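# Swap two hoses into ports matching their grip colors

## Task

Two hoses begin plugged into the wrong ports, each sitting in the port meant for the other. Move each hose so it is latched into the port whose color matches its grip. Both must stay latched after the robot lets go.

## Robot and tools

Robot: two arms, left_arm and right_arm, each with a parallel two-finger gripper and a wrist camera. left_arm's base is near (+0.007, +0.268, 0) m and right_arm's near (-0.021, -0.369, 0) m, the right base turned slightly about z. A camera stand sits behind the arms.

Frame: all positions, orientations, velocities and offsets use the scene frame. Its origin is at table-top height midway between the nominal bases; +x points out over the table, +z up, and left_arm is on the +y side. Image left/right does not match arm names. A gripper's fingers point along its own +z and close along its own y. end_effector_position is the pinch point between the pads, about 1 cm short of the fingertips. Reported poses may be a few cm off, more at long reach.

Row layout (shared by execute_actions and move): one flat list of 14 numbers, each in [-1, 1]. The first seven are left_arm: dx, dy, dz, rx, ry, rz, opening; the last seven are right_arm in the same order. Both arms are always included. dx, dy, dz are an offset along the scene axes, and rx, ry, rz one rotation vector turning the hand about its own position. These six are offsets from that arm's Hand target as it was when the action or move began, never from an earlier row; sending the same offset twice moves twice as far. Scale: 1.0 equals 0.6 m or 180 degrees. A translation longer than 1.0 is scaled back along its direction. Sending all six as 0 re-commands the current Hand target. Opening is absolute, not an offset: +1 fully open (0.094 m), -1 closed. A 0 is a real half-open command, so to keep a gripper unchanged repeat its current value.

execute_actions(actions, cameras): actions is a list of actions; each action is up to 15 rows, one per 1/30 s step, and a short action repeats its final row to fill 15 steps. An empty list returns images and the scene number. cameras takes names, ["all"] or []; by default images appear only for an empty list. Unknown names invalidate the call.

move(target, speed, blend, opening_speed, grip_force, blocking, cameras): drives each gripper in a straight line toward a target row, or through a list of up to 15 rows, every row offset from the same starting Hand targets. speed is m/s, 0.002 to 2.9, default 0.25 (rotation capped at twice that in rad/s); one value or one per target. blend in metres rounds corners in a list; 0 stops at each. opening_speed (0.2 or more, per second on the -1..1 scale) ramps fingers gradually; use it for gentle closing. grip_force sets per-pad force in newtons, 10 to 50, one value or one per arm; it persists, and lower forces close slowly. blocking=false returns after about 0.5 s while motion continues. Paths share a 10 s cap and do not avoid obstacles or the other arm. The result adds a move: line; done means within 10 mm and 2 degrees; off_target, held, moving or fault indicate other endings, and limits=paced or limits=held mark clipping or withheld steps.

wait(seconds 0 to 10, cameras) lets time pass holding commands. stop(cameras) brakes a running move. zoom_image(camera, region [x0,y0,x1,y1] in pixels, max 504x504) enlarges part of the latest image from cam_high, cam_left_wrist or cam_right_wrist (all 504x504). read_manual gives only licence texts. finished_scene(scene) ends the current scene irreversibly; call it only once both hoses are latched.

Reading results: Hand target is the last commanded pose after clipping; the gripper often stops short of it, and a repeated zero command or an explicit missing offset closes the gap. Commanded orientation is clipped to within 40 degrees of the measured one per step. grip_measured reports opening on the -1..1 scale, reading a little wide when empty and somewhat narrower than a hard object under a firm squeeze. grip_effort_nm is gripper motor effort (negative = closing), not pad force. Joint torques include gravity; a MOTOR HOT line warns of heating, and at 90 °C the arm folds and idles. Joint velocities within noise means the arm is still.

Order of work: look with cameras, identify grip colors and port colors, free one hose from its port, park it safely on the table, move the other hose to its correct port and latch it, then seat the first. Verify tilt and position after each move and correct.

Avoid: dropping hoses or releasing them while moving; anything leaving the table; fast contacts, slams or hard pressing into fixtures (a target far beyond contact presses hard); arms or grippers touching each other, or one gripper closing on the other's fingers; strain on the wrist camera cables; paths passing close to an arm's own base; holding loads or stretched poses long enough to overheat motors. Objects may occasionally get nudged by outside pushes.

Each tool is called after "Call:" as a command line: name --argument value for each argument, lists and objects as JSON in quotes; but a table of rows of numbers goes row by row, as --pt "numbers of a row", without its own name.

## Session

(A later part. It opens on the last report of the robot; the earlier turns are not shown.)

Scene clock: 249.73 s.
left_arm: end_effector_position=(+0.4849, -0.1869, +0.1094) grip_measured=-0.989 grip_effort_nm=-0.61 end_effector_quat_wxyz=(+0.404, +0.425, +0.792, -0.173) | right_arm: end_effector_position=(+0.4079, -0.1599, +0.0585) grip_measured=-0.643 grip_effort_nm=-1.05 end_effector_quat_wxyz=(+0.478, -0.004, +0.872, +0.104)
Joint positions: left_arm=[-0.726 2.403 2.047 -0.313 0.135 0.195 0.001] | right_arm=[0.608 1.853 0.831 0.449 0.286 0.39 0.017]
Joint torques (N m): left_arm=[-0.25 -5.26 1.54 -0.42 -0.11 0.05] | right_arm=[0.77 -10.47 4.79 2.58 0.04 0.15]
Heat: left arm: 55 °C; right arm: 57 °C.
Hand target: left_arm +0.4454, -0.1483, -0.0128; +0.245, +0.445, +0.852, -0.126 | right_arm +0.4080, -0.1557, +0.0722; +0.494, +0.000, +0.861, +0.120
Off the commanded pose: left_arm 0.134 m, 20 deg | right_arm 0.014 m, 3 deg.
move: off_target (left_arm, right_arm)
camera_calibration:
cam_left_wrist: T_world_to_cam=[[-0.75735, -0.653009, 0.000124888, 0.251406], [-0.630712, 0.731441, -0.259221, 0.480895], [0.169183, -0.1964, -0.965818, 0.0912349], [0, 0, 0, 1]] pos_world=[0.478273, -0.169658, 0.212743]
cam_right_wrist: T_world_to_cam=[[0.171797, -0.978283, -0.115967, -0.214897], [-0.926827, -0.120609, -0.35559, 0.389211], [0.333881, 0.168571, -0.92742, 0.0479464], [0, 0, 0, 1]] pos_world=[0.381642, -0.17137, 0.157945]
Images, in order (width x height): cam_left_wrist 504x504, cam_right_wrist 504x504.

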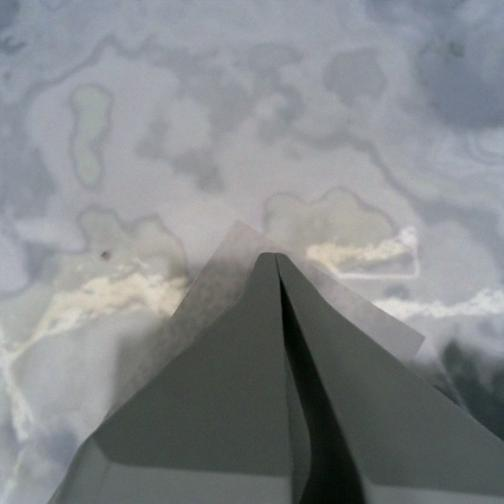

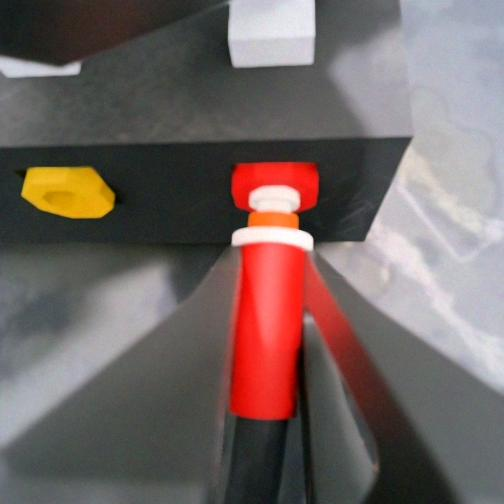

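Call:
move --pt "0.024 0.03 0.288 0 0 0 -1 0 0 0 0 0 0 -0.95" --pt "0.099 0.0565 0.338 0 0 0 1 0 0 0 0 0 0 -0.95" --pt "0.1193 0.0153 0.2713 0 0 0 1 0 0 0 0 0 0 -0.95" --speed '[0.2,0.2,0.15]' --blend '[0.02,0,0]' --cameras '[]'

Call:
move --target '[0.003,-0.002,-0.07,0,0,0,1,0,0,0,0,0,0,-0.95]' --speed 0.1 --cameras '["cam_left_wrist"]'

Scene clock: 254.00 s.
left_arm: end_effector_position=(+0.5132, -0.1321, +0.1441) grip_measured=+0.998 grip_effort_nm=0.10 end_effector_quat_wxyz=(+0.320, +0.427, +0.835, -0.137) | right_arm: end_effector_position=(+0.4079, -0.1599, +0.0585) grip_measured=-0.643 grip_effort_nm=-1.05 end_effector_quat_wxyz=(+0.478, -0.004, +0.872, +0.104)
Joint positions: left_arm=[-0.625 2.67 2.836 -1.042 0.164 0.261 0.094] | right_arm=[0.608 1.853 0.831 0.449 0.286 0.39 0.017]
Joint torques (N m): left_arm=[-0.72 -12.44 9.65 1.58 0.05 -0.14] | right_arm=[0.79 -10.47 4.78 2.56 0.06 0.16]
Heat: left arm: 55 °C; right arm: 57 °C.
Hand target: left_arm +0.5169, -0.1391, +0.1502; +0.245, +0.445, +0.852, -0.126 | right_arm +0.4080, -0.1557, +0.0722; +0.494, +0.000, +0.861, +0.120
Off the commanded pose: left_arm 0.010 m, 9 deg | right_arm 0.014 m, 3 deg.
elbow stopped short (left arm): the move would have taken joint 3 (elbow) straighter than the controller allows.
move: off_target (left_arm, right_arm); target 2's new opening was sent with left_arm's hand 0.008 m and 10 deg from that target
No camera images: "cameras" was empty.

Scene clock: 255.20 s.
left_arm: end_effector_position=(+0.5153, -0.1333, +0.1091) grip_measured=+0.998 grip_effort_nm=0.10 end_effector_quat_wxyz=(+0.297, +0.428, +0.843, -0.133) | right_arm: end_effector_position=(+0.4079, -0.1599, +0.0585) grip_measured=-0.643 grip_effort_nm=-1.05 end_effector_quat_wxyz=(+0.478, -0.004, +0.872, +0.104)
Joint positions: left_arm=[-0.625 2.729 2.837 -1.034 0.164 0.261 0.094] | right_arm=[0.608 1.853 0.831 0.449 0.286 0.39 0.017]
Joint torques (N m): left_arm=[-0.68 -11.79 9.63 1.49 0.08 -0.01] | right_arm=[0.73 -10.48 4.78 2.59 0.06 0.15]
Heat: left arm: 55 °C; right arm: 57 °C.
Hand target: left_arm +0.5188, -0.1402, +0.1082; +0.245, +0.445, +0.852, -0.126 | right_arm +0.4080, -0.1557, +0.0722; +0.494, +0.000, +0.861, +0.120
Off the commanded pose: left_arm 0.008 m, 6 deg | right_arm 0.014 m, 3 deg.
elbow stopped short (left arm): the move would have taken joint 3 (elbow) straighter than the controller allows.
move: off_target (left_arm, right_arm)
camera_calibration:
cam_left_wrist: T_world_to_cam=[[-0.733604, -0.679393, 0.0157842, 0.29202], [-0.679574, 0.733468, -0.0142532, 0.459495], [-0.00189364, -0.0211827, -0.999774, 0.211584], [0, 0, 0, 1]] pos_world=[0.526888, -0.134147, 0.213476]
Images, in order (width x height): cam_left_wrist 504x504.

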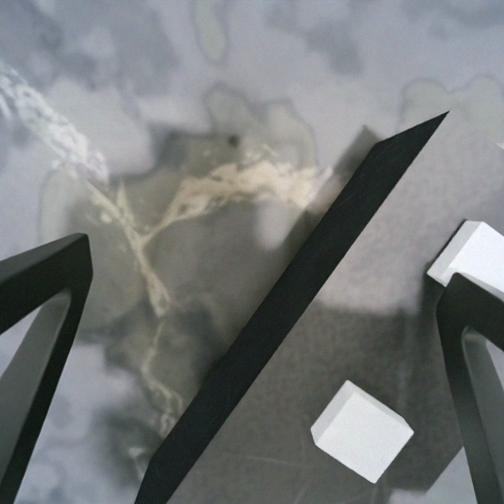

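Call:
move --target '[-0.003,-0.012,0.01,0,0,0,1,0,0,0,0,0,0,-0.95]' --speed 0.1 --cameras '["cam_left_wrist"]'

Scene clock: 256.20 s.
left_arm: end_effector_position=(+0.5154, -0.1335, +0.1093) grip_measured=+0.998 grip_effort_nm=0.10 end_effector_quat_wxyz=(+0.297, +0.429, +0.843, -0.133) | right_arm: end_effector_position=(+0.4079, -0.1599, +0.0585) grip_measured=-0.643 grip_effort_nm=-1.05 end_effector_quat_wxyz=(+0.478, -0.004, +0.872, +0.104)
Joint positions: left_arm=[-0.625 2.729 2.837 -1.033 0.163 0.261 0.094] | right_arm=[0.608 1.853 0.831 0.449 0.286 0.39 0.017]
Joint torques (N m): left_arm=[-1.83 -12.41 9.63 1.61 0 -0.16] | right_arm=[0.8 -10.52 4.86 2.58 0.07 0.16]
Heat: left arm: 55 °C; right arm: 57 °C.
Hand target: left_arm +0.5170, -0.1474, +0.1142; +0.245, +0.445, +0.852, -0.126 | right_arm +0.4080, -0.1557, +0.0722; +0.494, +0.000, +0.861, +0.120
Off the commanded pose: left_arm 0.015 m, 6 deg | right_arm 0.014 m, 3 deg.
elbow stopped short (left arm): the move would have taken joint 3 (elbow) straighter than the controller allows.
move: off_target (left_arm, right_arm)
camera_calibration:
cam_left_wrist: T_world_to_cam=[[-0.73371, -0.67929, 0.0153138, 0.292052], [-0.679462, 0.733549, -0.0153695, 0.459837], [-0.000793037, -0.0216819, -0.999765, 0.211132], [0, 0, 0, 1]] pos_world=[0.526891, -0.134348, 0.213677]
Images, in order (width x height): cam_left_wrist 504x504.

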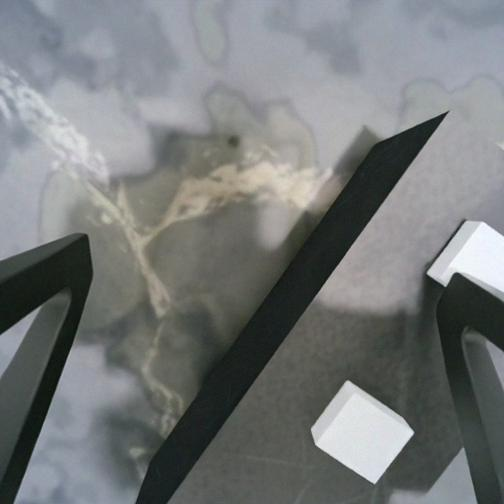

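Call:
move --pt "0.0 -0.008 0.06 0 0 0 1 0 0 0 0 0 0 -0.95" --pt "0.002 0.008 -0.012 0 0 0 1 0 0 0 0 0 0 -0.95" --speed 0.1 --cameras '["cam_left_wrist"]'

Scene clock: 260.43 s.
left_arm: end_effector_position=(+0.5153, -0.1338, +0.1092) grip_measured=+0.998 grip_effort_nm=0.10 end_effector_quat_wxyz=(+0.297, +0.426, +0.844, -0.133) | right_arm: end_effector_position=(+0.4079, -0.1599, +0.0585) grip_measured=-0.643 grip_effort_nm=-1.05 end_effector_quat_wxyz=(+0.478, -0.004, +0.872, +0.104)
Joint positions: left_arm=[-0.627 2.729 2.837 -1.032 0.159 0.255 0.094] | right_arm=[0.608 1.853 0.831 0.449 0.286 0.39 0.017]
Joint torques (N m): left_arm=[-0.9 -11.55 9.65 1.52 0.1 0.02] | right_arm=[0.84 -10.47 4.81 2.58 0.05 0.15]
Heat: left arm: 55 °C; right arm: 57 °C.
Hand target: left_arm +0.5182, -0.1427, +0.1070; +0.245, +0.445, +0.852, -0.126 | right_arm +0.4080, -0.1557, +0.0722; +0.494, +0.000, +0.861, +0.120
Off the commanded pose: left_arm 0.010 m, 6 deg | right_arm 0.014 m, 3 deg.
elbow stopped short (left arm): the move would have taken joint 3 (elbow) straighter than the controller allows.
move: off_target (left_arm, right_arm)
camera_calibration:
cam_left_wrist: T_world_to_cam=[[-0.729799, -0.683482, 0.0156616, 0.289151], [-0.68366, 0.729651, -0.0147916, 0.461609], [-0.00131772, -0.0215021, -0.999768, 0.211326], [0, 0, 0, 1]] pos_world=[0.526885, -0.134639, 0.213576]
Images, in order (width x height): cam_left_wrist 504x504.

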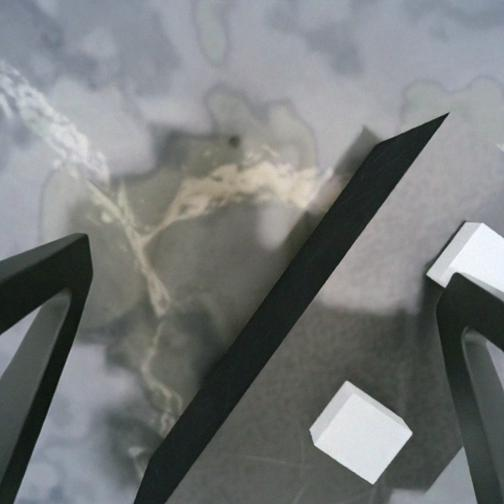

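Call:
move --pt "-0.005 -0.035 0.06 0 0 0 1 0 0 0 0 0 0 -0.95" --pt "-0.004 -0.012 0.0 0 0 0 1 0 0 0 0 0 0 -0.95" --speed 0.1 --cameras '["cam_left_wrist"]'

Scene clock: 263.20 s.
left_arm: end_effector_position=(+0.5147, -0.1520, +0.1149) grip_measured=+0.998 grip_effort_nm=0.10 end_effector_quat_wxyz=(+0.319, +0.425, +0.835, -0.139) | right_arm: end_effector_position=(+0.4079, -0.1599, +0.0585) grip_measured=-0.643 grip_effort_nm=-1.04 end_effector_quat_wxyz=(+0.478, -0.004, +0.872, +0.104)
Joint positions: left_arm=[-0.652 2.736 2.843 -0.98 0.149 0.235 0.094] | right_arm=[0.608 1.853 0.831 0.449 0.286 0.39 0.017]
Joint torques (N m): left_arm=[0.35 -11.99 9.02 1.21 0.13 0.11] | right_arm=[0.73 -10.52 4.83 2.58 0.07 0.16]
Heat: left arm: 55 °C; right arm: 57 °C.
Hand target: left_arm +0.5159, -0.1498, +0.1070; +0.245, +0.445, +0.852, -0.126 | right_arm +0.4080, -0.1557, +0.0722; +0.494, +0.000, +0.861, +0.120
Off the commanded pose: left_arm 0.008 m, 9 deg | right_arm 0.014 m, 3 deg.
elbow stopped short (left arm): the move would have taken joint 3 (elbow) straighter than the controller allows.
move: off_target (left_arm, right_arm)
camera_calibration:
cam_left_wrist: T_world_to_cam=[[-0.73278, -0.680368, 0.0115296, 0.278663], [-0.679574, 0.730849, -0.063546, 0.478207], [0.0348082, -0.0544005, -0.997912, 0.192828], [0, 0, 0, 1]] pos_world=[0.522464, -0.149414, 0.219601]
Images, in order (width x height): cam_left_wrist 504x504.

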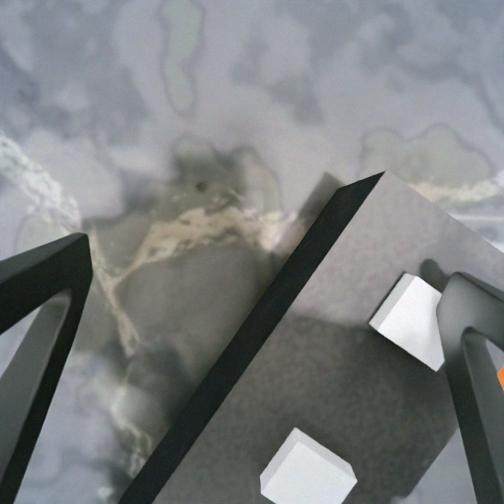

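Call:
move --pt "0.003 0.033 0.06 0 0 0 1 0 0 0 0 0 0 -0.95" --pt "0.003 0.033 0.0 0 0 0 1 0 0 0 0 0 0 -0.95" --speed 0.1 --cameras '["cam_left_wrist"]'

Scene clock: 265.37 s.
left_arm: end_effector_position=(+0.5182, -0.1410, +0.1124) grip_measured=+0.998 grip_effort_nm=0.10 end_effector_quat_wxyz=(+0.309, +0.427, +0.837, -0.146) | right_arm: end_effector_position=(+0.4079, -0.1599, +0.0585) grip_measured=-0.643 grip_effort_nm=-1.05 end_effector_quat_wxyz=(+0.478, -0.004, +0.872, +0.104)
Joint positions: left_arm=[-0.627 2.736 2.843 -1 0.182 0.253 0.094] | right_arm=[0.608 1.853 0.831 0.449 0.286 0.39 0.017]
Joint torques (N m): left_arm=[0.88 -13.08 9.02 0.82 0 0.27] | right_arm=[0.76 -10.52 4.82 2.59 0.06 0.15]
Heat: left arm: 56 °C; right arm: 58 °C.
Hand target: left_arm +0.5177, -0.1300, +0.1070; +0.245, +0.445, +0.852, -0.126 | right_arm +0.4080, -0.1557, +0.0722; +0.494, +0.000, +0.861, +0.120
Off the commanded pose: left_arm 0.012 m, 8 deg | right_arm 0.014 m, 3 deg.
elbow stopped short (left arm): the move would have taken joint 3 (elbow) straighter than the controller allows.
move: off_target (left_arm, right_arm)
camera_calibration:
cam_left_wrist: T_world_to_cam=[[-0.738488, -0.673668, 0.0283932, 0.290813], [-0.674161, 0.736972, -0.048783, 0.468704], [0.0119386, -0.0551672, -0.998406, 0.202684], [0, 0, 0, 1]] pos_world=[0.528324, -0.138328, 0.216968]
Images, in order (width x height): cam_left_wrist 504x504.

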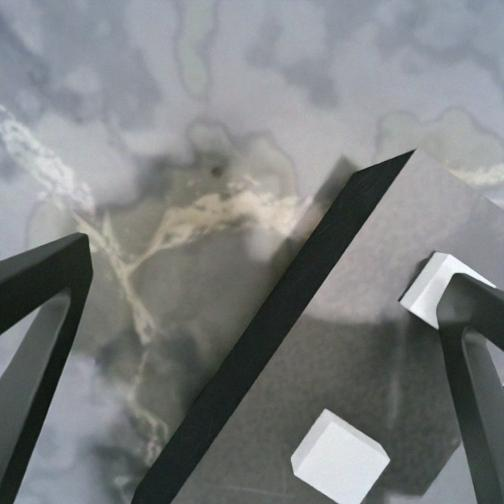

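Call:
move --pt "-0.008 0.007 0.05 0 0 0 1 0 0 0 0 0 0 -0.95" --pt "-0.008 0.007 -0.01 0 0 0 1 0 0 0 0 0 0 -0.95" --speed 0.1 --cameras '["cam_left_wrist"]'

Scene clock: 267.57 s.
left_arm: end_effector_position=(+0.5171, -0.1384, +0.1117) grip_measured=+0.998 grip_effort_nm=0.09 end_effector_quat_wxyz=(+0.304, +0.429, +0.838, -0.145) | right_arm: end_effector_position=(+0.4079, -0.1599, +0.0585) grip_measured=-0.643 grip_effort_nm=-1.05 end_effector_quat_wxyz=(+0.478, -0.004, +0.872, +0.104)
Joint positions: left_arm=[-0.624 2.736 2.847 -1.015 0.185 0.258 0.094] | right_arm=[0.608 1.853 0.831 0.449 0.286 0.39 0.017]
Joint torques (N m): left_arm=[0.75 -13.09 8.02 0.68 -0.01 0.22] | right_arm=[0.83 -10.54 4.79 2.58 0.04 0.17]
Heat: left arm: 57 °C; right arm: 58 °C.
Hand target: left_arm +0.5128, -0.1258, +0.1009; +0.245, +0.445, +0.852, -0.126 | right_arm +0.4080, -0.1557, +0.0722; +0.494, +0.000, +0.861, +0.120
Off the commanded pose: left_arm 0.017 m, 8 deg | right_arm 0.014 m, 3 deg.
elbow stopped short (left arm): the move would have taken joint 3 (elbow) straighter than the controller allows.
move: off_target (left_arm, right_arm)
camera_calibration:
cam_left_wrist: T_world_to_cam=[[-0.740626, -0.671264, 0.0296184, 0.293015], [-0.671905, 0.73962, -0.0388188, 0.464136], [0.00415134, -0.0486509, -0.998807, 0.207071], [0, 0, 0, 1]] pos_world=[0.52801, -0.136519, 0.216162]
Images, in order (width x height): cam_left_wrist 504x504.

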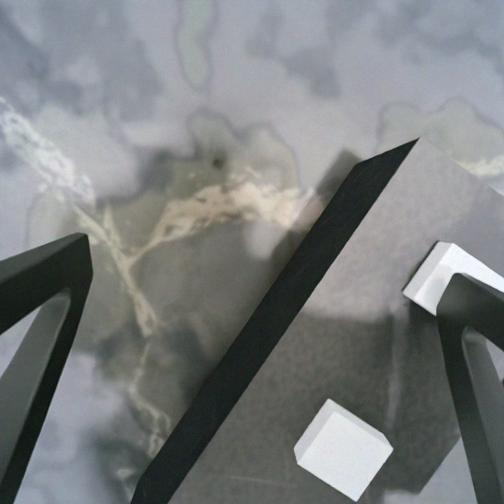

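Call:
move --target '[-0.004,0.0,-0.12,0,0,0,1,0,0,0,0,0,0,-0.95]' --speed 0.06 --cameras '["cam_left_wrist","cam_right_wrist"]'

Scene clock: 269.87 s.
left_arm: end_effector_position=(+0.5214, -0.1486, +0.1064) grip_measured=+0.998 grip_effort_nm=0.09 end_effector_quat_wxyz=(+0.323, +0.437, +0.819, -0.185) | right_arm: end_effector_position=(+0.4079, -0.1599, +0.0585) grip_measured=-0.643 grip_effort_nm=-1.05 end_effector_quat_wxyz=(+0.478, -0.004, +0.872, +0.104)
Joint positions: left_arm=[-0.61 2.654 2.616 -0.811 0.274 0.268 0.094] | right_arm=[0.608 1.853 0.831 0.449 0.286 0.39 0.017]
Joint torques (N m): left_arm=[-0.68 -8.62 1.5 0.7 -0.85 0.4] | right_arm=[0.75 -10.44 4.77 2.59 0.06 0.15]
Heat: left arm: 57 °C; right arm: 58 °C.
Hand target: left_arm +0.5104, -0.1258, +0.0289; +0.245, +0.445, +0.852, -0.126 | right_arm +0.4080, -0.1557, +0.0722; +0.494, +0.000, +0.861, +0.120
Off the commanded pose: left_arm 0.081 m, 12 deg | right_arm 0.014 m, 3 deg.
move: off_target (left_arm, right_arm)
camera_calibration:
cam_left_wrist: T_world_to_cam=[[-0.773631, -0.62902, 0.0763467, 0.307991], [-0.633561, 0.766044, -0.108521, 0.465626], [0.00977661, -0.132325, -0.991158, 0.185042], [0, 0, 0, 1]] pos_world=[0.531465, -0.138472, 0.210422]
cam_right_wrist: T_world_to_cam=[[0.171797, -0.978283, -0.115967, -0.214897], [-0.926827, -0.120609, -0.35559, 0.389211], [0.333881, 0.168571, -0.92742, 0.0479464], [0, 0, 0, 1]] pos_world=[0.381642, -0.17137, 0.157945]
Images, in order (width x height): cam_left_wrist 504x504, cam_right_wrist 504x504.

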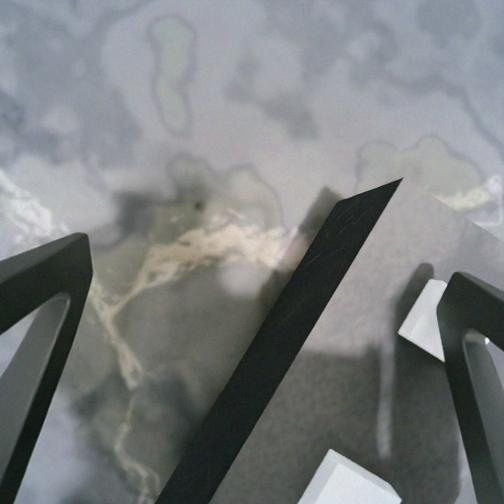

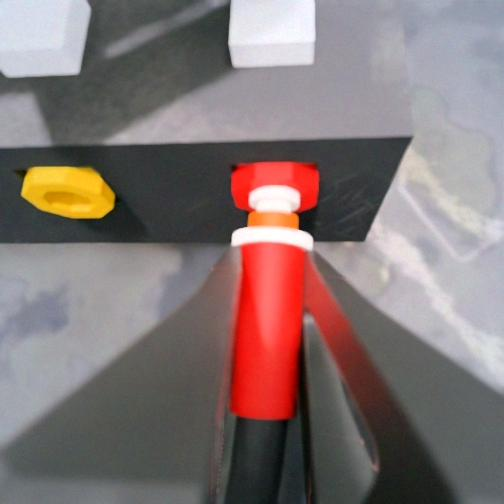

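Call:
move --pt "0.0 0.01 0.24 0 0 0 1 0 0 0 0 0 0 -0.95" --pt "-0.05 -0.03 0.255 0 0 0 -1 0 0 0 0 0 0 -0.95" --pt "-0.0625 -0.078 0.161 0 0 0 -1 0 0 0 0 0 0 -0.95" --speed '[0.2,0.2,0.1]' --blend '[0.02,0,0]' --cameras '["cam_left_wrist"]'

Scene clock: 273.77 s.
left_arm: end_effector_position=(+0.4681, -0.1679, +0.1211) grip_measured=-0.989 grip_effort_nm=-0.60 end_effector_quat_wxyz=(+0.275, +0.442, +0.843, -0.138) | right_arm: end_effector_position=(+0.4079, -0.1599, +0.0585) grip_measured=-0.643 grip_effort_nm=-1.05 end_effector_quat_wxyz=(+0.478, -0.004, +0.872, +0.104)
Joint positions: left_arm=[-0.722 2.695 2.841 -1.103 0.132 0.203 0.001] | right_arm=[0.608 1.853 0.831 0.449 0.286 0.39 0.017]
Joint torques (N m): left_arm=[-0.59 -12.66 9.1 1.43 -0.11 -0.18] | right_arm=[0.8 -10.51 4.81 2.6 0.05 0.15]
Heat: left arm: 58 °C; right arm: 58 °C.
Hand target: left_arm +0.4729, -0.1726, +0.1255; +0.245, +0.445, +0.852, -0.126 | right_arm +0.4080, -0.1557, +0.0722; +0.494, +0.000, +0.861, +0.120
Off the commanded pose: left_arm 0.008 m, 4 deg | right_arm 0.014 m, 3 deg.
elbow stopped short (left arm): the move would have taken joint 3 (elbow) straighter than the controller allows.
move: off_target (left_arm, right_arm); blend cut to 0.0197 m at target 1; target 2's new opening was sent with left_arm's hand 0.041 m and 5 deg from that target
camera_calibration:
cam_left_wrist: T_world_to_cam=[[-0.753875, -0.656303, 0.0306268, 0.24516], [-0.655897, 0.754493, 0.0232308, 0.440927], [-0.0383541, -0.00257493, -0.999261, 0.242873], [0, 0, 0, 1]] pos_world=[0.483338, -0.171151, 0.224942]
Images, in order (width x height): cam_left_wrist 504x504.

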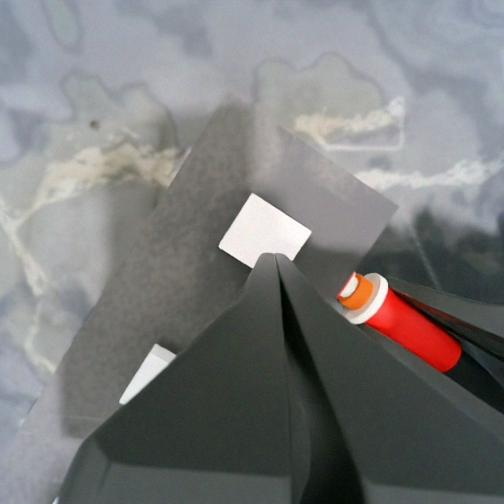

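Call:
move --target '[-0.037,0.035,-0.117,0.0456,0.0318,0,-1,0,0,0,0,0,0,-0.95]' --speed 0.06 --cameras '["cam_left_wrist"]'

Scene clock: 276.47 s.
left_arm: end_effector_position=(+0.4643, -0.1601, +0.0997) grip_measured=-0.989 grip_effort_nm=-0.60 end_effector_quat_wxyz=(+0.249, +0.442, +0.854, -0.116) | right_arm: end_effector_position=(+0.4079, -0.1599, +0.0585) grip_measured=-0.643 grip_effort_nm=-1.05 end_effector_quat_wxyz=(+0.478, -0.004, +0.872, +0.104)
Joint positions: left_arm=[-0.726 2.721 2.843 -1.144 0.099 0.203 0.001] | right_arm=[0.608 1.853 0.831 0.449 0.286 0.39 0.017]
Joint torques (N m): left_arm=[-1.09 -8.83 6.02 0.52 -0.15 0.03] | right_arm=[0.81 -10.52 4.85 2.56 0.05 0.15]
Heat: left arm: 57 °C; right arm: 58 °C.
Hand target: left_arm +0.4507, -0.1516, +0.0554; +0.170, +0.454, +0.870, -0.087 | right_arm +0.4080, -0.1557, +0.0722; +0.494, +0.000, +0.861, +0.120
Off the commanded pose: left_arm 0.047 m, 10 deg | right_arm 0.014 m, 3 deg.
move: off_target (left_arm, right_arm)
camera_calibration:
cam_left_wrist: T_world_to_cam=[[-0.743711, -0.66841, 0.0110422, 0.243445], [-0.664909, 0.741323, 0.0913017, 0.428362], [-0.0692128, 0.06056, -0.995762, 0.2454], [0, 0, 0, 1]] pos_world=[0.482859, -0.169695, 0.202562]
Images, in order (width x height): cam_left_wrist 504x504.

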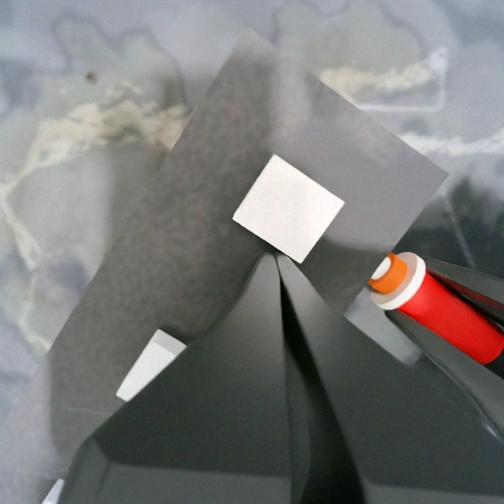

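Call:
move --pt "0.04 -0.035 0.125 0 0 0 -1 0 0 0 0 0 0 -0.95" --pt "0.042 -0.044 0.08 0 0 0 -1 0 0 0 0 0 0 -0.95" --speed '[0.15,0.06]' --cameras '["cam_left_wrist"]'

Scene clock: 279.90 s.
left_arm: end_effector_position=(+0.4705, -0.1606, +0.1020) grip_measured=-0.989 grip_effort_nm=-0.61 end_effector_quat_wxyz=(+0.263, +0.438, +0.853, -0.106) | right_arm: end_effector_position=(+0.4079, -0.1599, +0.0585) grip_measured=-0.643 grip_effort_nm=-1.04 end_effector_quat_wxyz=(+0.478, -0.004, +0.872, +0.104)
Joint positions: left_arm=[-0.727 2.723 2.846 -1.123 0.072 0.202 0.001] | right_arm=[0.608 1.853 0.831 0.449 0.286 0.39 0.017]
Joint torques (N m): left_arm=[-1.52 -11.74 8.58 1.82 0.04 -0.19] | right_arm=[0.79 -10.5 4.86 2.57 0.05 0.15]
Heat: left arm: 57 °C; right arm: 58 °C.
Hand target: left_arm +0.4759, -0.1780, +0.1033; +0.170, +0.454, +0.870, -0.087 | right_arm +0.4080, -0.1557, +0.0722; +0.494, +0.000, +0.861, +0.120
Off the commanded pose: left_arm 0.018 m, 11 deg | right_arm 0.014 m, 3 deg.
elbow stopped short (left arm): the move would have taken joint 3 (elbow) straighter than the controller allows.
move: off_target (left_arm, right_arm)
camera_calibration:
cam_left_wrist: T_world_to_cam=[[-0.734362, -0.678625, -0.0134267, 0.24411], [-0.677643, 0.731879, 0.0717783, 0.43907], [-0.0388838, 0.0618098, -0.99733, 0.234368], [0, 0, 0, 1]] pos_world=[0.485911, -0.170173, 0.205504]
Images, in order (width x height): cam_left_wrist 504x504.

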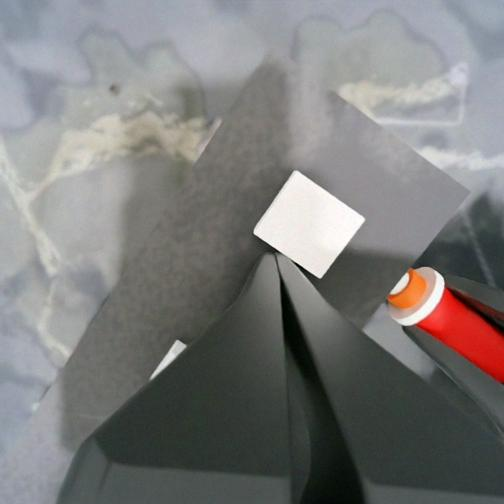

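Call:
move --pt "0.0 0.0 0.1 0 0 0 -1 0 0 0 0 0 0 -0.95" --pt "0.002 -0.002 0.03 0 0 0 -1 0 0 0 0 0 0 -0.95" --speed '[0.15,0.06]' --cameras '["cam_left_wrist"]'

Scene clock: 284.40 s.
left_arm: end_effector_position=(+0.4769, -0.1685, +0.1114) grip_measured=-0.989 grip_effort_nm=-0.61 end_effector_quat_wxyz=(+0.287, +0.435, +0.846, -0.114) | right_arm: end_effector_position=(+0.4079, -0.1599, +0.0585) grip_measured=-0.643 grip_effort_nm=-1.05 end_effector_quat_wxyz=(+0.478, -0.004, +0.872, +0.104)
Joint positions: left_arm=[-0.73 2.719 2.846 -1.074 0.071 0.197 0.001] | right_arm=[0.608 1.853 0.831 0.449 0.286 0.39 0.017]
Joint torques (N m): left_arm=[-1.29 -13.7 8.64 1.5 0.04 -0.16] | right_arm=[0.8 -10.47 4.83 2.59 0.05 0.16]
Heat: left arm: 59 °C; right arm: 58 °C.
Hand target: left_arm +0.4771, -0.1792, +0.1214; +0.170, +0.454, +0.870, -0.087 | right_arm +0.4080, -0.1557, +0.0722; +0.494, +0.000, +0.861, +0.120
Off the commanded pose: left_arm 0.015 m, 14 deg | right_arm 0.014 m, 3 deg.
elbow stopped short (left arm): the move would have taken joint 3 (elbow) straighter than the controller allows.
move: off_target (left_arm, right_arm)
camera_calibration:
cam_left_wrist: T_world_to_cam=[[-0.732669, -0.680396, -0.0160706, 0.242803], [-0.680584, 0.732418, 0.0192094, 0.455796], [-0.00129957, 0.0250115, -0.999686, 0.220541], [0, 0, 0, 1]] pos_world=[0.488388, -0.174147, 0.215618]
Images, in order (width x height): cam_left_wrist 504x504.

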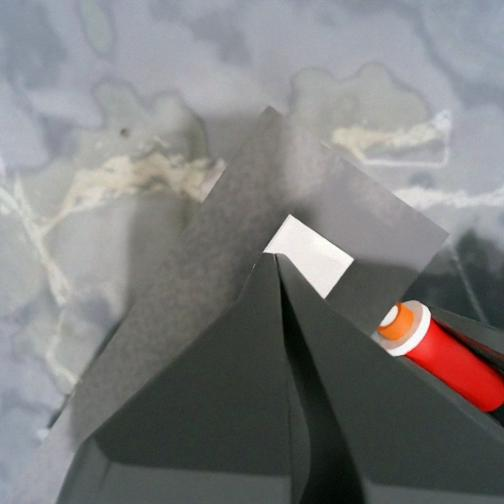

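Call:
move --pt "-0.013 -0.02 0.08 0 0 0 -1 0 0 0 0 0 0 -0.95" --pt "-0.012 -0.006 0.01 0 0 0 -1 0 0 0 0 0 0 -0.95" --speed '[0.1,0.06]' --cameras '["cam_left_wrist"]'

Scene clock: 289.60 s.
left_arm: end_effector_position=(+0.4709, -0.1798, +0.1139) grip_measured=-0.989 grip_effort_nm=-0.60 end_effector_quat_wxyz=(+0.293, +0.433, +0.844, -0.121) | right_arm: end_effector_position=(+0.4080, -0.1599, +0.0586) grip_measured=-0.643 grip_effort_nm=-1.04 end_effector_quat_wxyz=(+0.478, -0.002, +0.872, +0.106)
Joint positions: left_arm=[-0.749 2.719 2.846 -1.057 0.071 0.176 0.001] | right_arm=[0.608 1.853 0.831 0.449 0.286 0.396 0.017]
Joint torques (N m): left_arm=[-0.61 -14.76 8.68 1.24 0.01 -0.07] | right_arm=[0.83 -10.47 4.79 2.57 0.05 0.1]
Heat: left arm: 61 °C; right arm: 58 °C.
Hand target: left_arm +0.4699, -0.1827, +0.1274; +0.170, +0.454, +0.870, -0.087 | right_arm +0.4080, -0.1557, +0.0723; +0.494, +0.000, +0.861, +0.120
Off the commanded pose: left_arm 0.014 m, 15 deg | right_arm 0.014 m, 3 deg.
elbow stopped short (left arm): the move would have taken joint 3 (elbow) straighter than the controller allows.
move: off_target (left_arm, right_arm)
camera_calibration:
cam_left_wrist: T_world_to_cam=[[-0.734079, -0.679042, -0.00557965, 0.230445], [-0.679061, 0.734077, 0.00263093, 0.461428], [0.00230938, 0.00572022, -0.999981, 0.218238], [0, 0, 0, 1]] pos_world=[0.481998, -0.183491, 0.218305]
Images, in order (width x height): cam_left_wrist 504x504.

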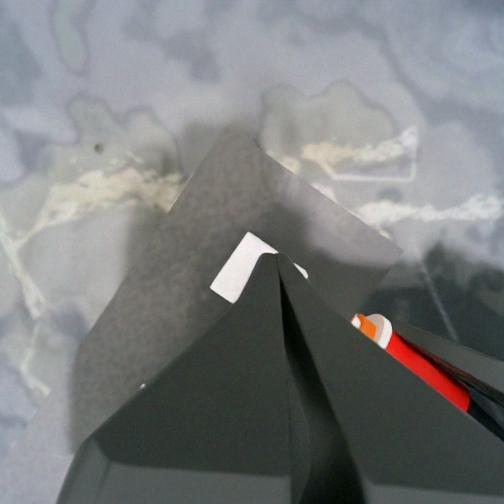

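Call:
move --target '[-0.036,0.04,-0.155,0,0,0,-1,0,0,0,0,0,0,-0.95]' --speed 0.08 --cameras '["cam_left_wrist","cam_right_wrist"]'

Scene clock: 291.87 s.
left_arm: end_effector_position=(+0.4683, -0.1767, +0.1091) grip_measured=-0.989 grip_effort_nm=-0.60 end_effector_quat_wxyz=(+0.282, +0.436, +0.846, -0.117) | right_arm: end_effector_position=(+0.4080, -0.1599, +0.0586) grip_measured=-0.643 grip_effort_nm=-1.05 end_effector_quat_wxyz=(+0.478, -0.002, +0.872, +0.106)
Joint positions: left_arm=[-0.748 2.722 2.846 -1.077 0.071 0.181 0.001] | right_arm=[0.608 1.853 0.831 0.449 0.286 0.396 0.017]
Joint torques (N m): left_arm=[-0.09 -7.23 2.8 0.36 0.09 0.14] | right_arm=[0.73 -10.44 4.81 2.57 0.05 0.12]
Heat: left arm: 61 °C; right arm: 58 °C.
Hand target: left_arm +0.4484, -0.1587, +0.0344; +0.170, +0.454, +0.870, -0.087 | right_arm +0.4080, -0.1557, +0.0723; +0.494, +0.000, +0.861, +0.120
Off the commanded pose: left_arm 0.079 m, 14 deg | right_arm 0.014 m, 3 deg.
move: off_target (left_arm, right_arm)
camera_calibration:
cam_left_wrist: T_world_to_cam=[[-0.736341, -0.676577, -0.00674185, 0.23221], [-0.676497, 0.736, 0.0256253, 0.453986], [-0.0123755, 0.0234298, -0.999649, 0.223348], [0, 0, 0, 1]] pos_world=[0.48087, -0.182258, 0.213201]
cam_right_wrist: T_world_to_cam=[[0.168898, -0.978222, -0.120647, -0.213443], [-0.927381, -0.116264, -0.355594, 0.390213], [0.333823, 0.171945, -0.926821, 0.0484856], [0, 0, 0, 1]] pos_world=[0.38174, -0.171764, 0.157944]
Images, in order (width x height): cam_left_wrist 504x504, cam_right_wrist 504x504.

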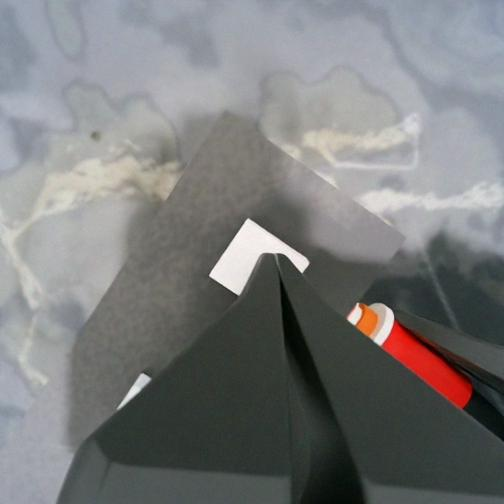

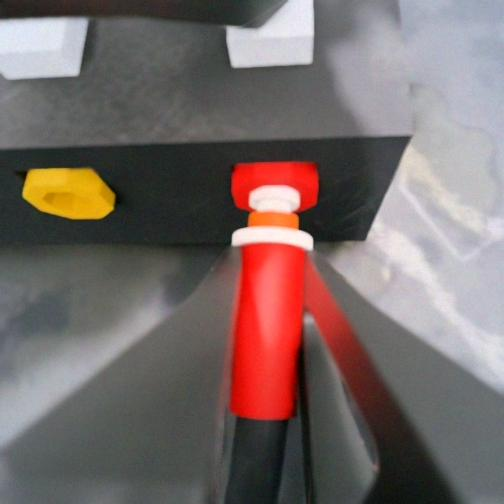

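Call:
move --target '[-0.026,0.025,-0.1,0.02,0.014,0,-1,0,0,0,0,0,0,-0.95]' --speed 0.08 --cameras '["cam_left_wrist","cam_right_wrist"]'

Scene clock: 293.37 s.
left_arm: end_effector_position=(+0.4669, -0.1749, +0.1007) grip_measured=-0.989 grip_effort_nm=-0.61 end_effector_quat_wxyz=(+0.284, +0.438, +0.845, -0.120) | right_arm: end_effector_position=(+0.4076, -0.1601, +0.0583) grip_measured=-0.643 grip_effort_nm=-1.05 end_effector_quat_wxyz=(+0.479, -0.002, +0.872, +0.106)
Joint positions: left_arm=[-0.746 2.608 2.583 -0.924 0.077 0.186 0.001] | right_arm=[0.608 1.853 0.827 0.453 0.286 0.396 0.017]
Joint torques (N m): left_arm=[-0.68 -2.99 -1.01 0.09 -0.14 0.16] | right_arm=[0.77 -10.47 4.98 2.54 0.04 0.11]
Heat: left arm: 60 °C; right arm: 58 °C.
Hand target: left_arm +0.4326, -0.1438, -0.0257; +0.136, +0.457, +0.876, -0.070 | right_arm +0.4080, -0.1557, +0.0722; +0.494, +0.000, +0.861, +0.120
Off the commanded pose: left_arm 0.134 m, 18 deg | right_arm 0.015 m, 3 deg.
move: off_target (left_arm, right_arm)
camera_calibration:
cam_left_wrist: T_world_to_cam=[[-0.740322, -0.672229, -0.00552241, 0.234902], [-0.672181, 0.7401, 0.0205841, 0.45122], [-0.00975009, 0.0189509, -0.999773, 0.21294], [0, 0, 0, 1]] pos_world=[0.479281, -0.180076, 0.204901]
cam_right_wrist: T_world_to_cam=[[0.169038, -0.978141, -0.121103, -0.213655], [-0.927035, -0.116061, -0.356562, 0.389665], [0.334713, 0.172539, -0.92639, 0.0481208], [0, 0, 0, 1]] pos_world=[0.381242, -0.172062, 0.157644]
Images, in order (width x height): cam_left_wrist 504x504, cam_right_wrist 504x504.

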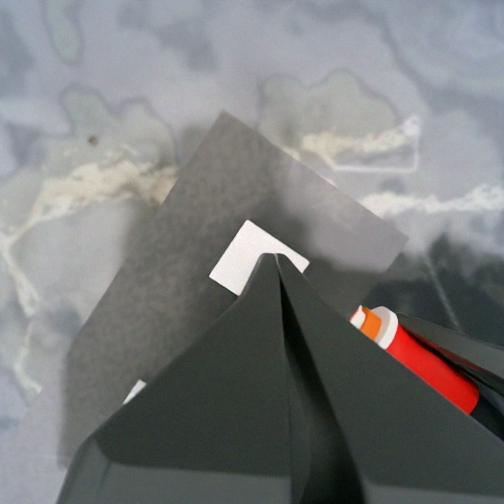

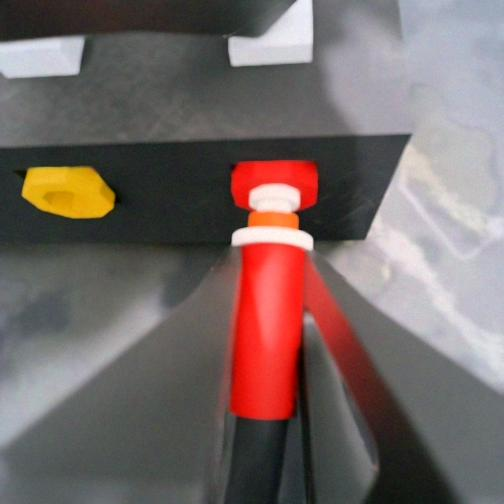

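Call:
zoom_image --camera "cam_right_wrist" --region '[170, 0, 370, 200]'

Scaled by 2.520 from the camera's 504x504 image, which has a finer 720x720 frame.

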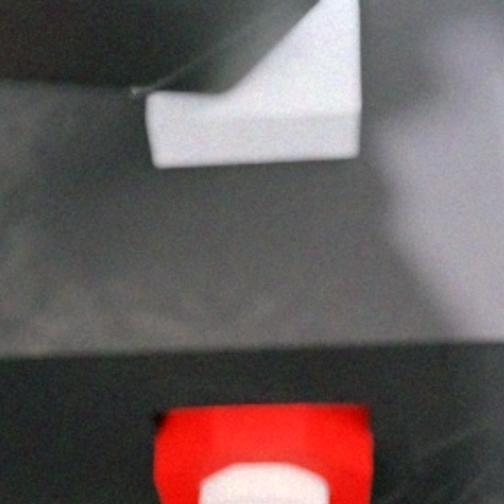

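Call:
move --target '[-0.024,0.023,-0.09,0.015,0.01,0,-1,0,0,0,0,0,0,-0.95]' --speed 0.08 --cameras '["cam_left_wrist","cam_right_wrist"]'

Call:
zoom_image --camera "cam_right_wrist" --region '[170, 0, 370, 200]'

Scene clock: 295.07 s.
left_arm: end_effector_position=(+0.4697, -0.1773, +0.0970) grip_measured=-0.989 grip_effort_nm=-0.60 end_effector_quat_wxyz=(+0.315, +0.438, +0.832, -0.128) | right_arm: end_effector_position=(+0.4075, -0.1602, +0.0582) grip_measured=-0.643 grip_effort_nm=-1.04 end_effector_quat_wxyz=(+0.479, +0.002, +0.871, +0.109)
Joint positions: left_arm=[-0.745 2.507 2.339 -0.713 0.08 0.195 0.001] | right_arm=[0.608 1.853 0.826 0.456 0.286 0.405 0.017]
Joint torques (N m): left_arm=[-1.1 0.9 -3.08 -0.36 -0.32 0.12] | right_arm=[0.77 -10.43 5.2 2.5 0.05 0]
Heat: left arm: 60 °C; right arm: 58 °C.
Hand target: left_arm +0.4182, -0.1300, -0.0798; +0.111, +0.459, +0.879, -0.056 | right_arm +0.4080, -0.1557, +0.0722; +0.494, +0.000, +0.861, +0.120
Off the commanded pose: left_arm 0.190 m, 25 deg | right_arm 0.015 m, 3 deg.
move: off_target (left_arm, right_arm)
camera_calibration:
cam_left_wrist: T_world_to_cam=[[-0.745286, -0.666586, -0.0145398, 0.239496], [-0.66544, 0.745014, -0.0462887, 0.459085], [0.0416877, -0.0248229, -0.998822, 0.177313], [0, 0, 0, 1]] pos_world=[0.476595, -0.177978, 0.201837]
cam_right_wrist: T_world_to_cam=[[0.164293, -0.977902, -0.129289, -0.211294], [-0.927838, -0.108711, -0.356788, 0.391018], [0.334849, 0.178577, -0.925195, 0.0489074], [0, 0, 0, 1]] pos_world=[0.381139, -0.17285, 0.157442]
Images, in order (width x height): cam_left_wrist 504x504, cam_right_wrist 504x504.

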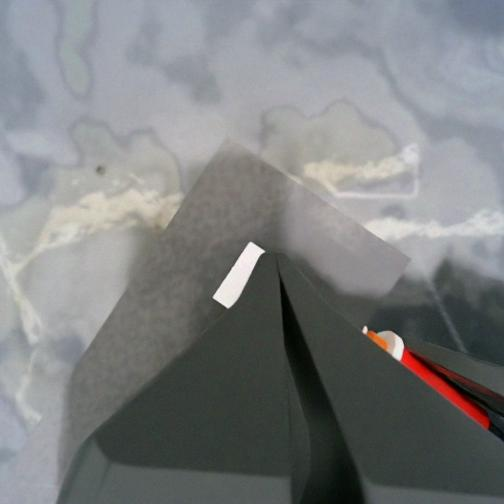

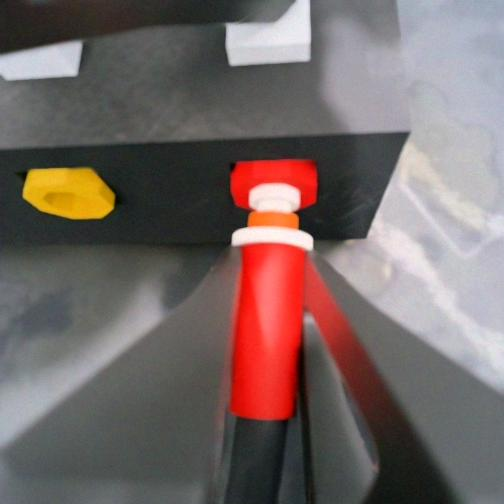

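Scaled by 2.520 from the camera's 504x504 image, which has a finer 720x720 frame.

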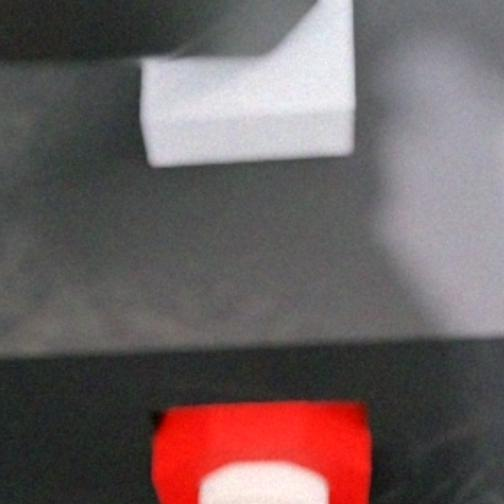

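Call:
wait --seconds 0.1 --cameras '["cam_high"]'

Call:
zoom_image --camera "cam_high" --region '[120, 140, 260, 280]'

Scene clock: 295.57 s.
left_arm: end_effector_position=(+0.4697, -0.1773, +0.0970) grip_measured=-0.989 grip_effort_nm=-0.61 end_effector_quat_wxyz=(+0.315, +0.438, +0.832, -0.128) | right_arm: end_effector_position=(+0.4075, -0.1602, +0.0582) grip_measured=-0.643 grip_effort_nm=-1.05 end_effector_quat_wxyz=(+0.479, +0.002, +0.871, +0.109)
Joint positions: left_arm=[-0.745 2.507 2.339 -0.713 0.08 0.196 0.001] | right_arm=[0.608 1.853 0.826 0.456 0.286 0.405 0.017]
Joint velocities: left_arm=[within noise] | right_arm=[0.002 0.007 -0.002 -0.066 -0.154 0.007 0.001]
Joint torques (N m): left_arm=[-1.11 0.9 -3.08 -0.36 -0.32 0.12] | right_arm=[0.84 -10.45 5.24 2.49 0.06 0.01]
Heat: left arm: 59 °C; right arm: 58 °C.
Hand target: left_arm +0.4183, -0.1301, -0.0797; +0.112, +0.459, +0.879, -0.056 | right_arm +0.4080, -0.1557, +0.0722; +0.494, +0.000, +0.861, +0.120
Tool commands: left_gripper/opening=-1.0 right_gripper/opening=-0.95
Off the commanded pose: left_arm 0.190 m, 25 deg | right_arm 0.015 m, 3 deg.
wait: 0.10 s; at rest from the start
Images, in order (width x height): cam_high 504x504.

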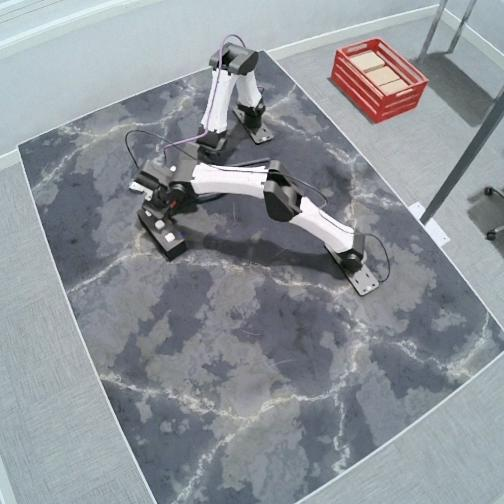

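Scaled by 3.600 from the camera's 504x504 image, which has a finer 720x720 frame.

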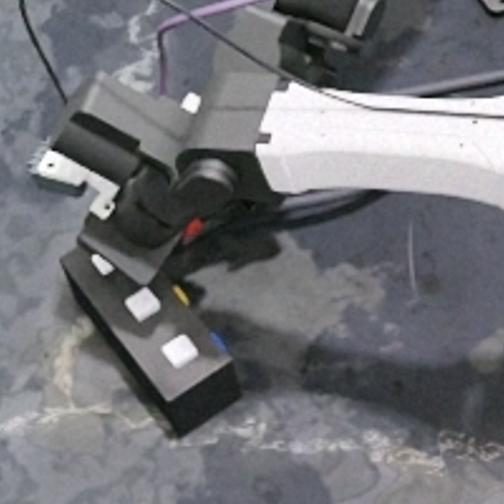

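Call:
move --pt "0.053 -0.0165 0.416 -0.035 -0.024 0 -1 0 0 0 0 0 0 -0.95" --pt "0.1445 0.017 0.441 -0.035 -0.024 0 1 0 0 0 0 0 0 -0.95" --pt "0.160 -0.033 0.341 -0.035 -0.024 0 1 0 0 0 0 0 0 -0.95" --speed '[0.2,0.2,0.1]' --blend '[0.01,0,0]' --cameras '["cam_left_wrist","cam_right_wrist"]'

Scene clock: 301.03 s.
left_arm: end_effector_position=(+0.5115, -0.1428, +0.1228) grip_measured=+0.998 grip_effort_nm=0.10 end_effector_quat_wxyz=(+0.316, +0.431, +0.838, -0.113) | right_arm: end_effector_position=(+0.4075, -0.1605, +0.0582) grip_measured=-0.643 grip_effort_nm=-1.05 end_effector_quat_wxyz=(+0.479, +0.001, +0.871, +0.107)
Joint positions: left_arm=[-0.657 2.711 2.842 -1.024 0.102 0.257 0.094] | right_arm=[0.608 1.853 0.824 0.458 0.288 0.402 0.017]
Joint torques (N m): left_arm=[-0.8 -12.44 9.1 1.58 0.02 -0.18] | right_arm=[0.8 -10.47 5.33 2.49 0.04 0.04]
Heat: left arm: 59 °C; right arm: 58 °C.
Hand target: left_arm +0.5143, -0.1498, +0.1250; +0.170, +0.454, +0.870, -0.087 | right_arm +0.4080, -0.1556, +0.0722; +0.494, +0.000, +0.861, +0.120
Off the commanded pose: left_arm 0.008 m, 18 deg | right_arm 0.015 m, 3 deg.
elbow stopped short (left arm): the move would have taken joint 3 (elbow) straighter than the controller allows.
move: off_target (left_arm, right_arm); target 2's new opening was sent with left_arm's hand 0.028 m and 16 deg from that target
camera_calibration:
cam_left_wrist: T_world_to_cam=[[-0.726681, -0.686076, -0.0351244, 0.284295], [-0.685021, 0.72752, -0.0382215, 0.468974], [0.0517766, -0.00371392, -0.998652, 0.200027], [0, 0, 0, 1]] pos_world=[0.517492, -0.145397, 0.227668]
cam_right_wrist: T_world_to_cam=[[0.164558, -0.978281, -0.126046, -0.212041], [-0.927211, -0.109832, -0.358075, 0.390594], [0.336454, 0.175795, -0.925146, 0.0478929], [0, 0, 0, 1]] pos_world=[0.380942, -0.172955, 0.157443]
Images, in order (width x height): cam_left_wrist 504x504, cam_right_wrist 504x504.

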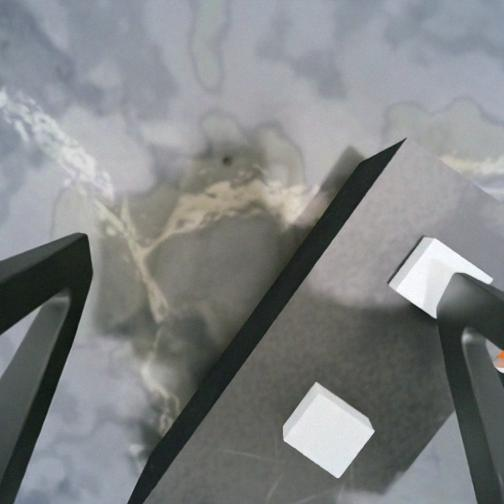

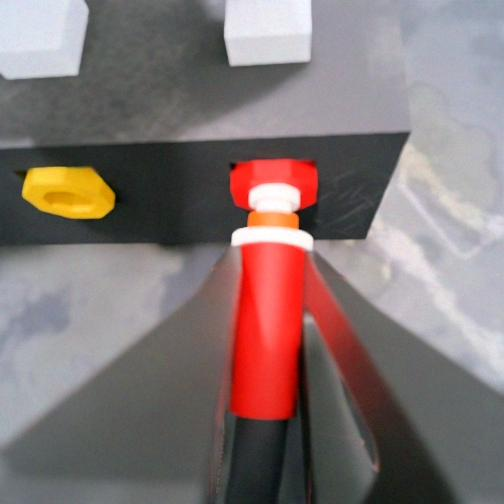

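Call:
move --pt "0 0 -0.025 0 0 0 1 0 0 0 0 0 0 -0.95" --pt "-0.034 0.038 -0.153 0 0 0 1 0 0 0 0 0 0 -0.95" --speed '[0.08,0.08]' --blend '[0.01,0]' --cameras '["cam_left_wrist","cam_right_wrist"]'

Scene clock: 304.73 s.
left_arm: end_effector_position=(+0.5131, -0.1441, +0.1118) grip_measured=+0.998 grip_effort_nm=0.10 end_effector_quat_wxyz=(+0.309, +0.432, +0.838, -0.126) | right_arm: end_effector_position=(+0.4075, -0.1605, +0.0582) grip_measured=-0.643 grip_effort_nm=-1.05 end_effector_quat_wxyz=(+0.479, +0.001, +0.871, +0.107)
Joint positions: left_arm=[-0.648 2.738 2.855 -1.019 0.135 0.257 0.094] | right_arm=[0.608 1.853 0.824 0.458 0.288 0.402 0.017]
Joint torques (N m): left_arm=[-0.44 -7.28 2.7 0.43 -0.19 0.22] | right_arm=[0.8 -10.44 5.29 2.47 0.03 0.04]
Heat: left arm: 58 °C; right arm: 57 °C.
Hand target: left_arm +0.4940, -0.1269, +0.0331; +0.170, +0.454, +0.870, -0.087 | right_arm +0.4080, -0.1556, +0.0722; +0.494, +0.000, +0.861, +0.120
Off the commanded pose: left_arm 0.083 m, 17 deg | right_arm 0.015 m, 3 deg.
elbow stopped short (left arm): the move would have taken joint 3 (elbow) straighter than the controller allows.
move: off_target (left_arm, right_arm)
camera_calibration:
cam_left_wrist: T_world_to_cam=[[-0.735315, -0.677672, -0.00851928, 0.286781], [-0.677129, 0.735137, -0.0326992, 0.467016], [0.0284222, -0.0182756, -0.999429, 0.198821], [0, 0, 0, 1]] pos_world=[0.521454, -0.145344, 0.216422]
cam_right_wrist: T_world_to_cam=[[0.164558, -0.978281, -0.126046, -0.212041], [-0.927211, -0.109832, -0.358075, 0.390594], [0.336454, 0.175795, -0.925146, 0.0478929], [0, 0, 0, 1]] pos_world=[0.380942, -0.172955, 0.157443]
Images, in order (width x height): cam_left_wrist 504x504, cam_right_wrist 504x504.

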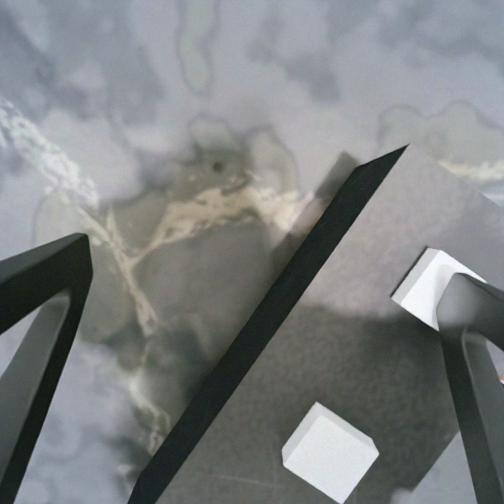

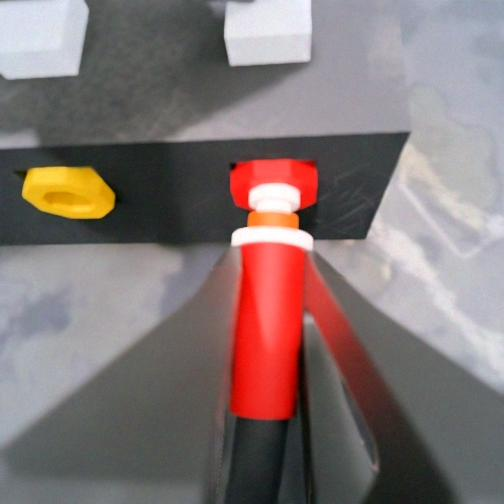

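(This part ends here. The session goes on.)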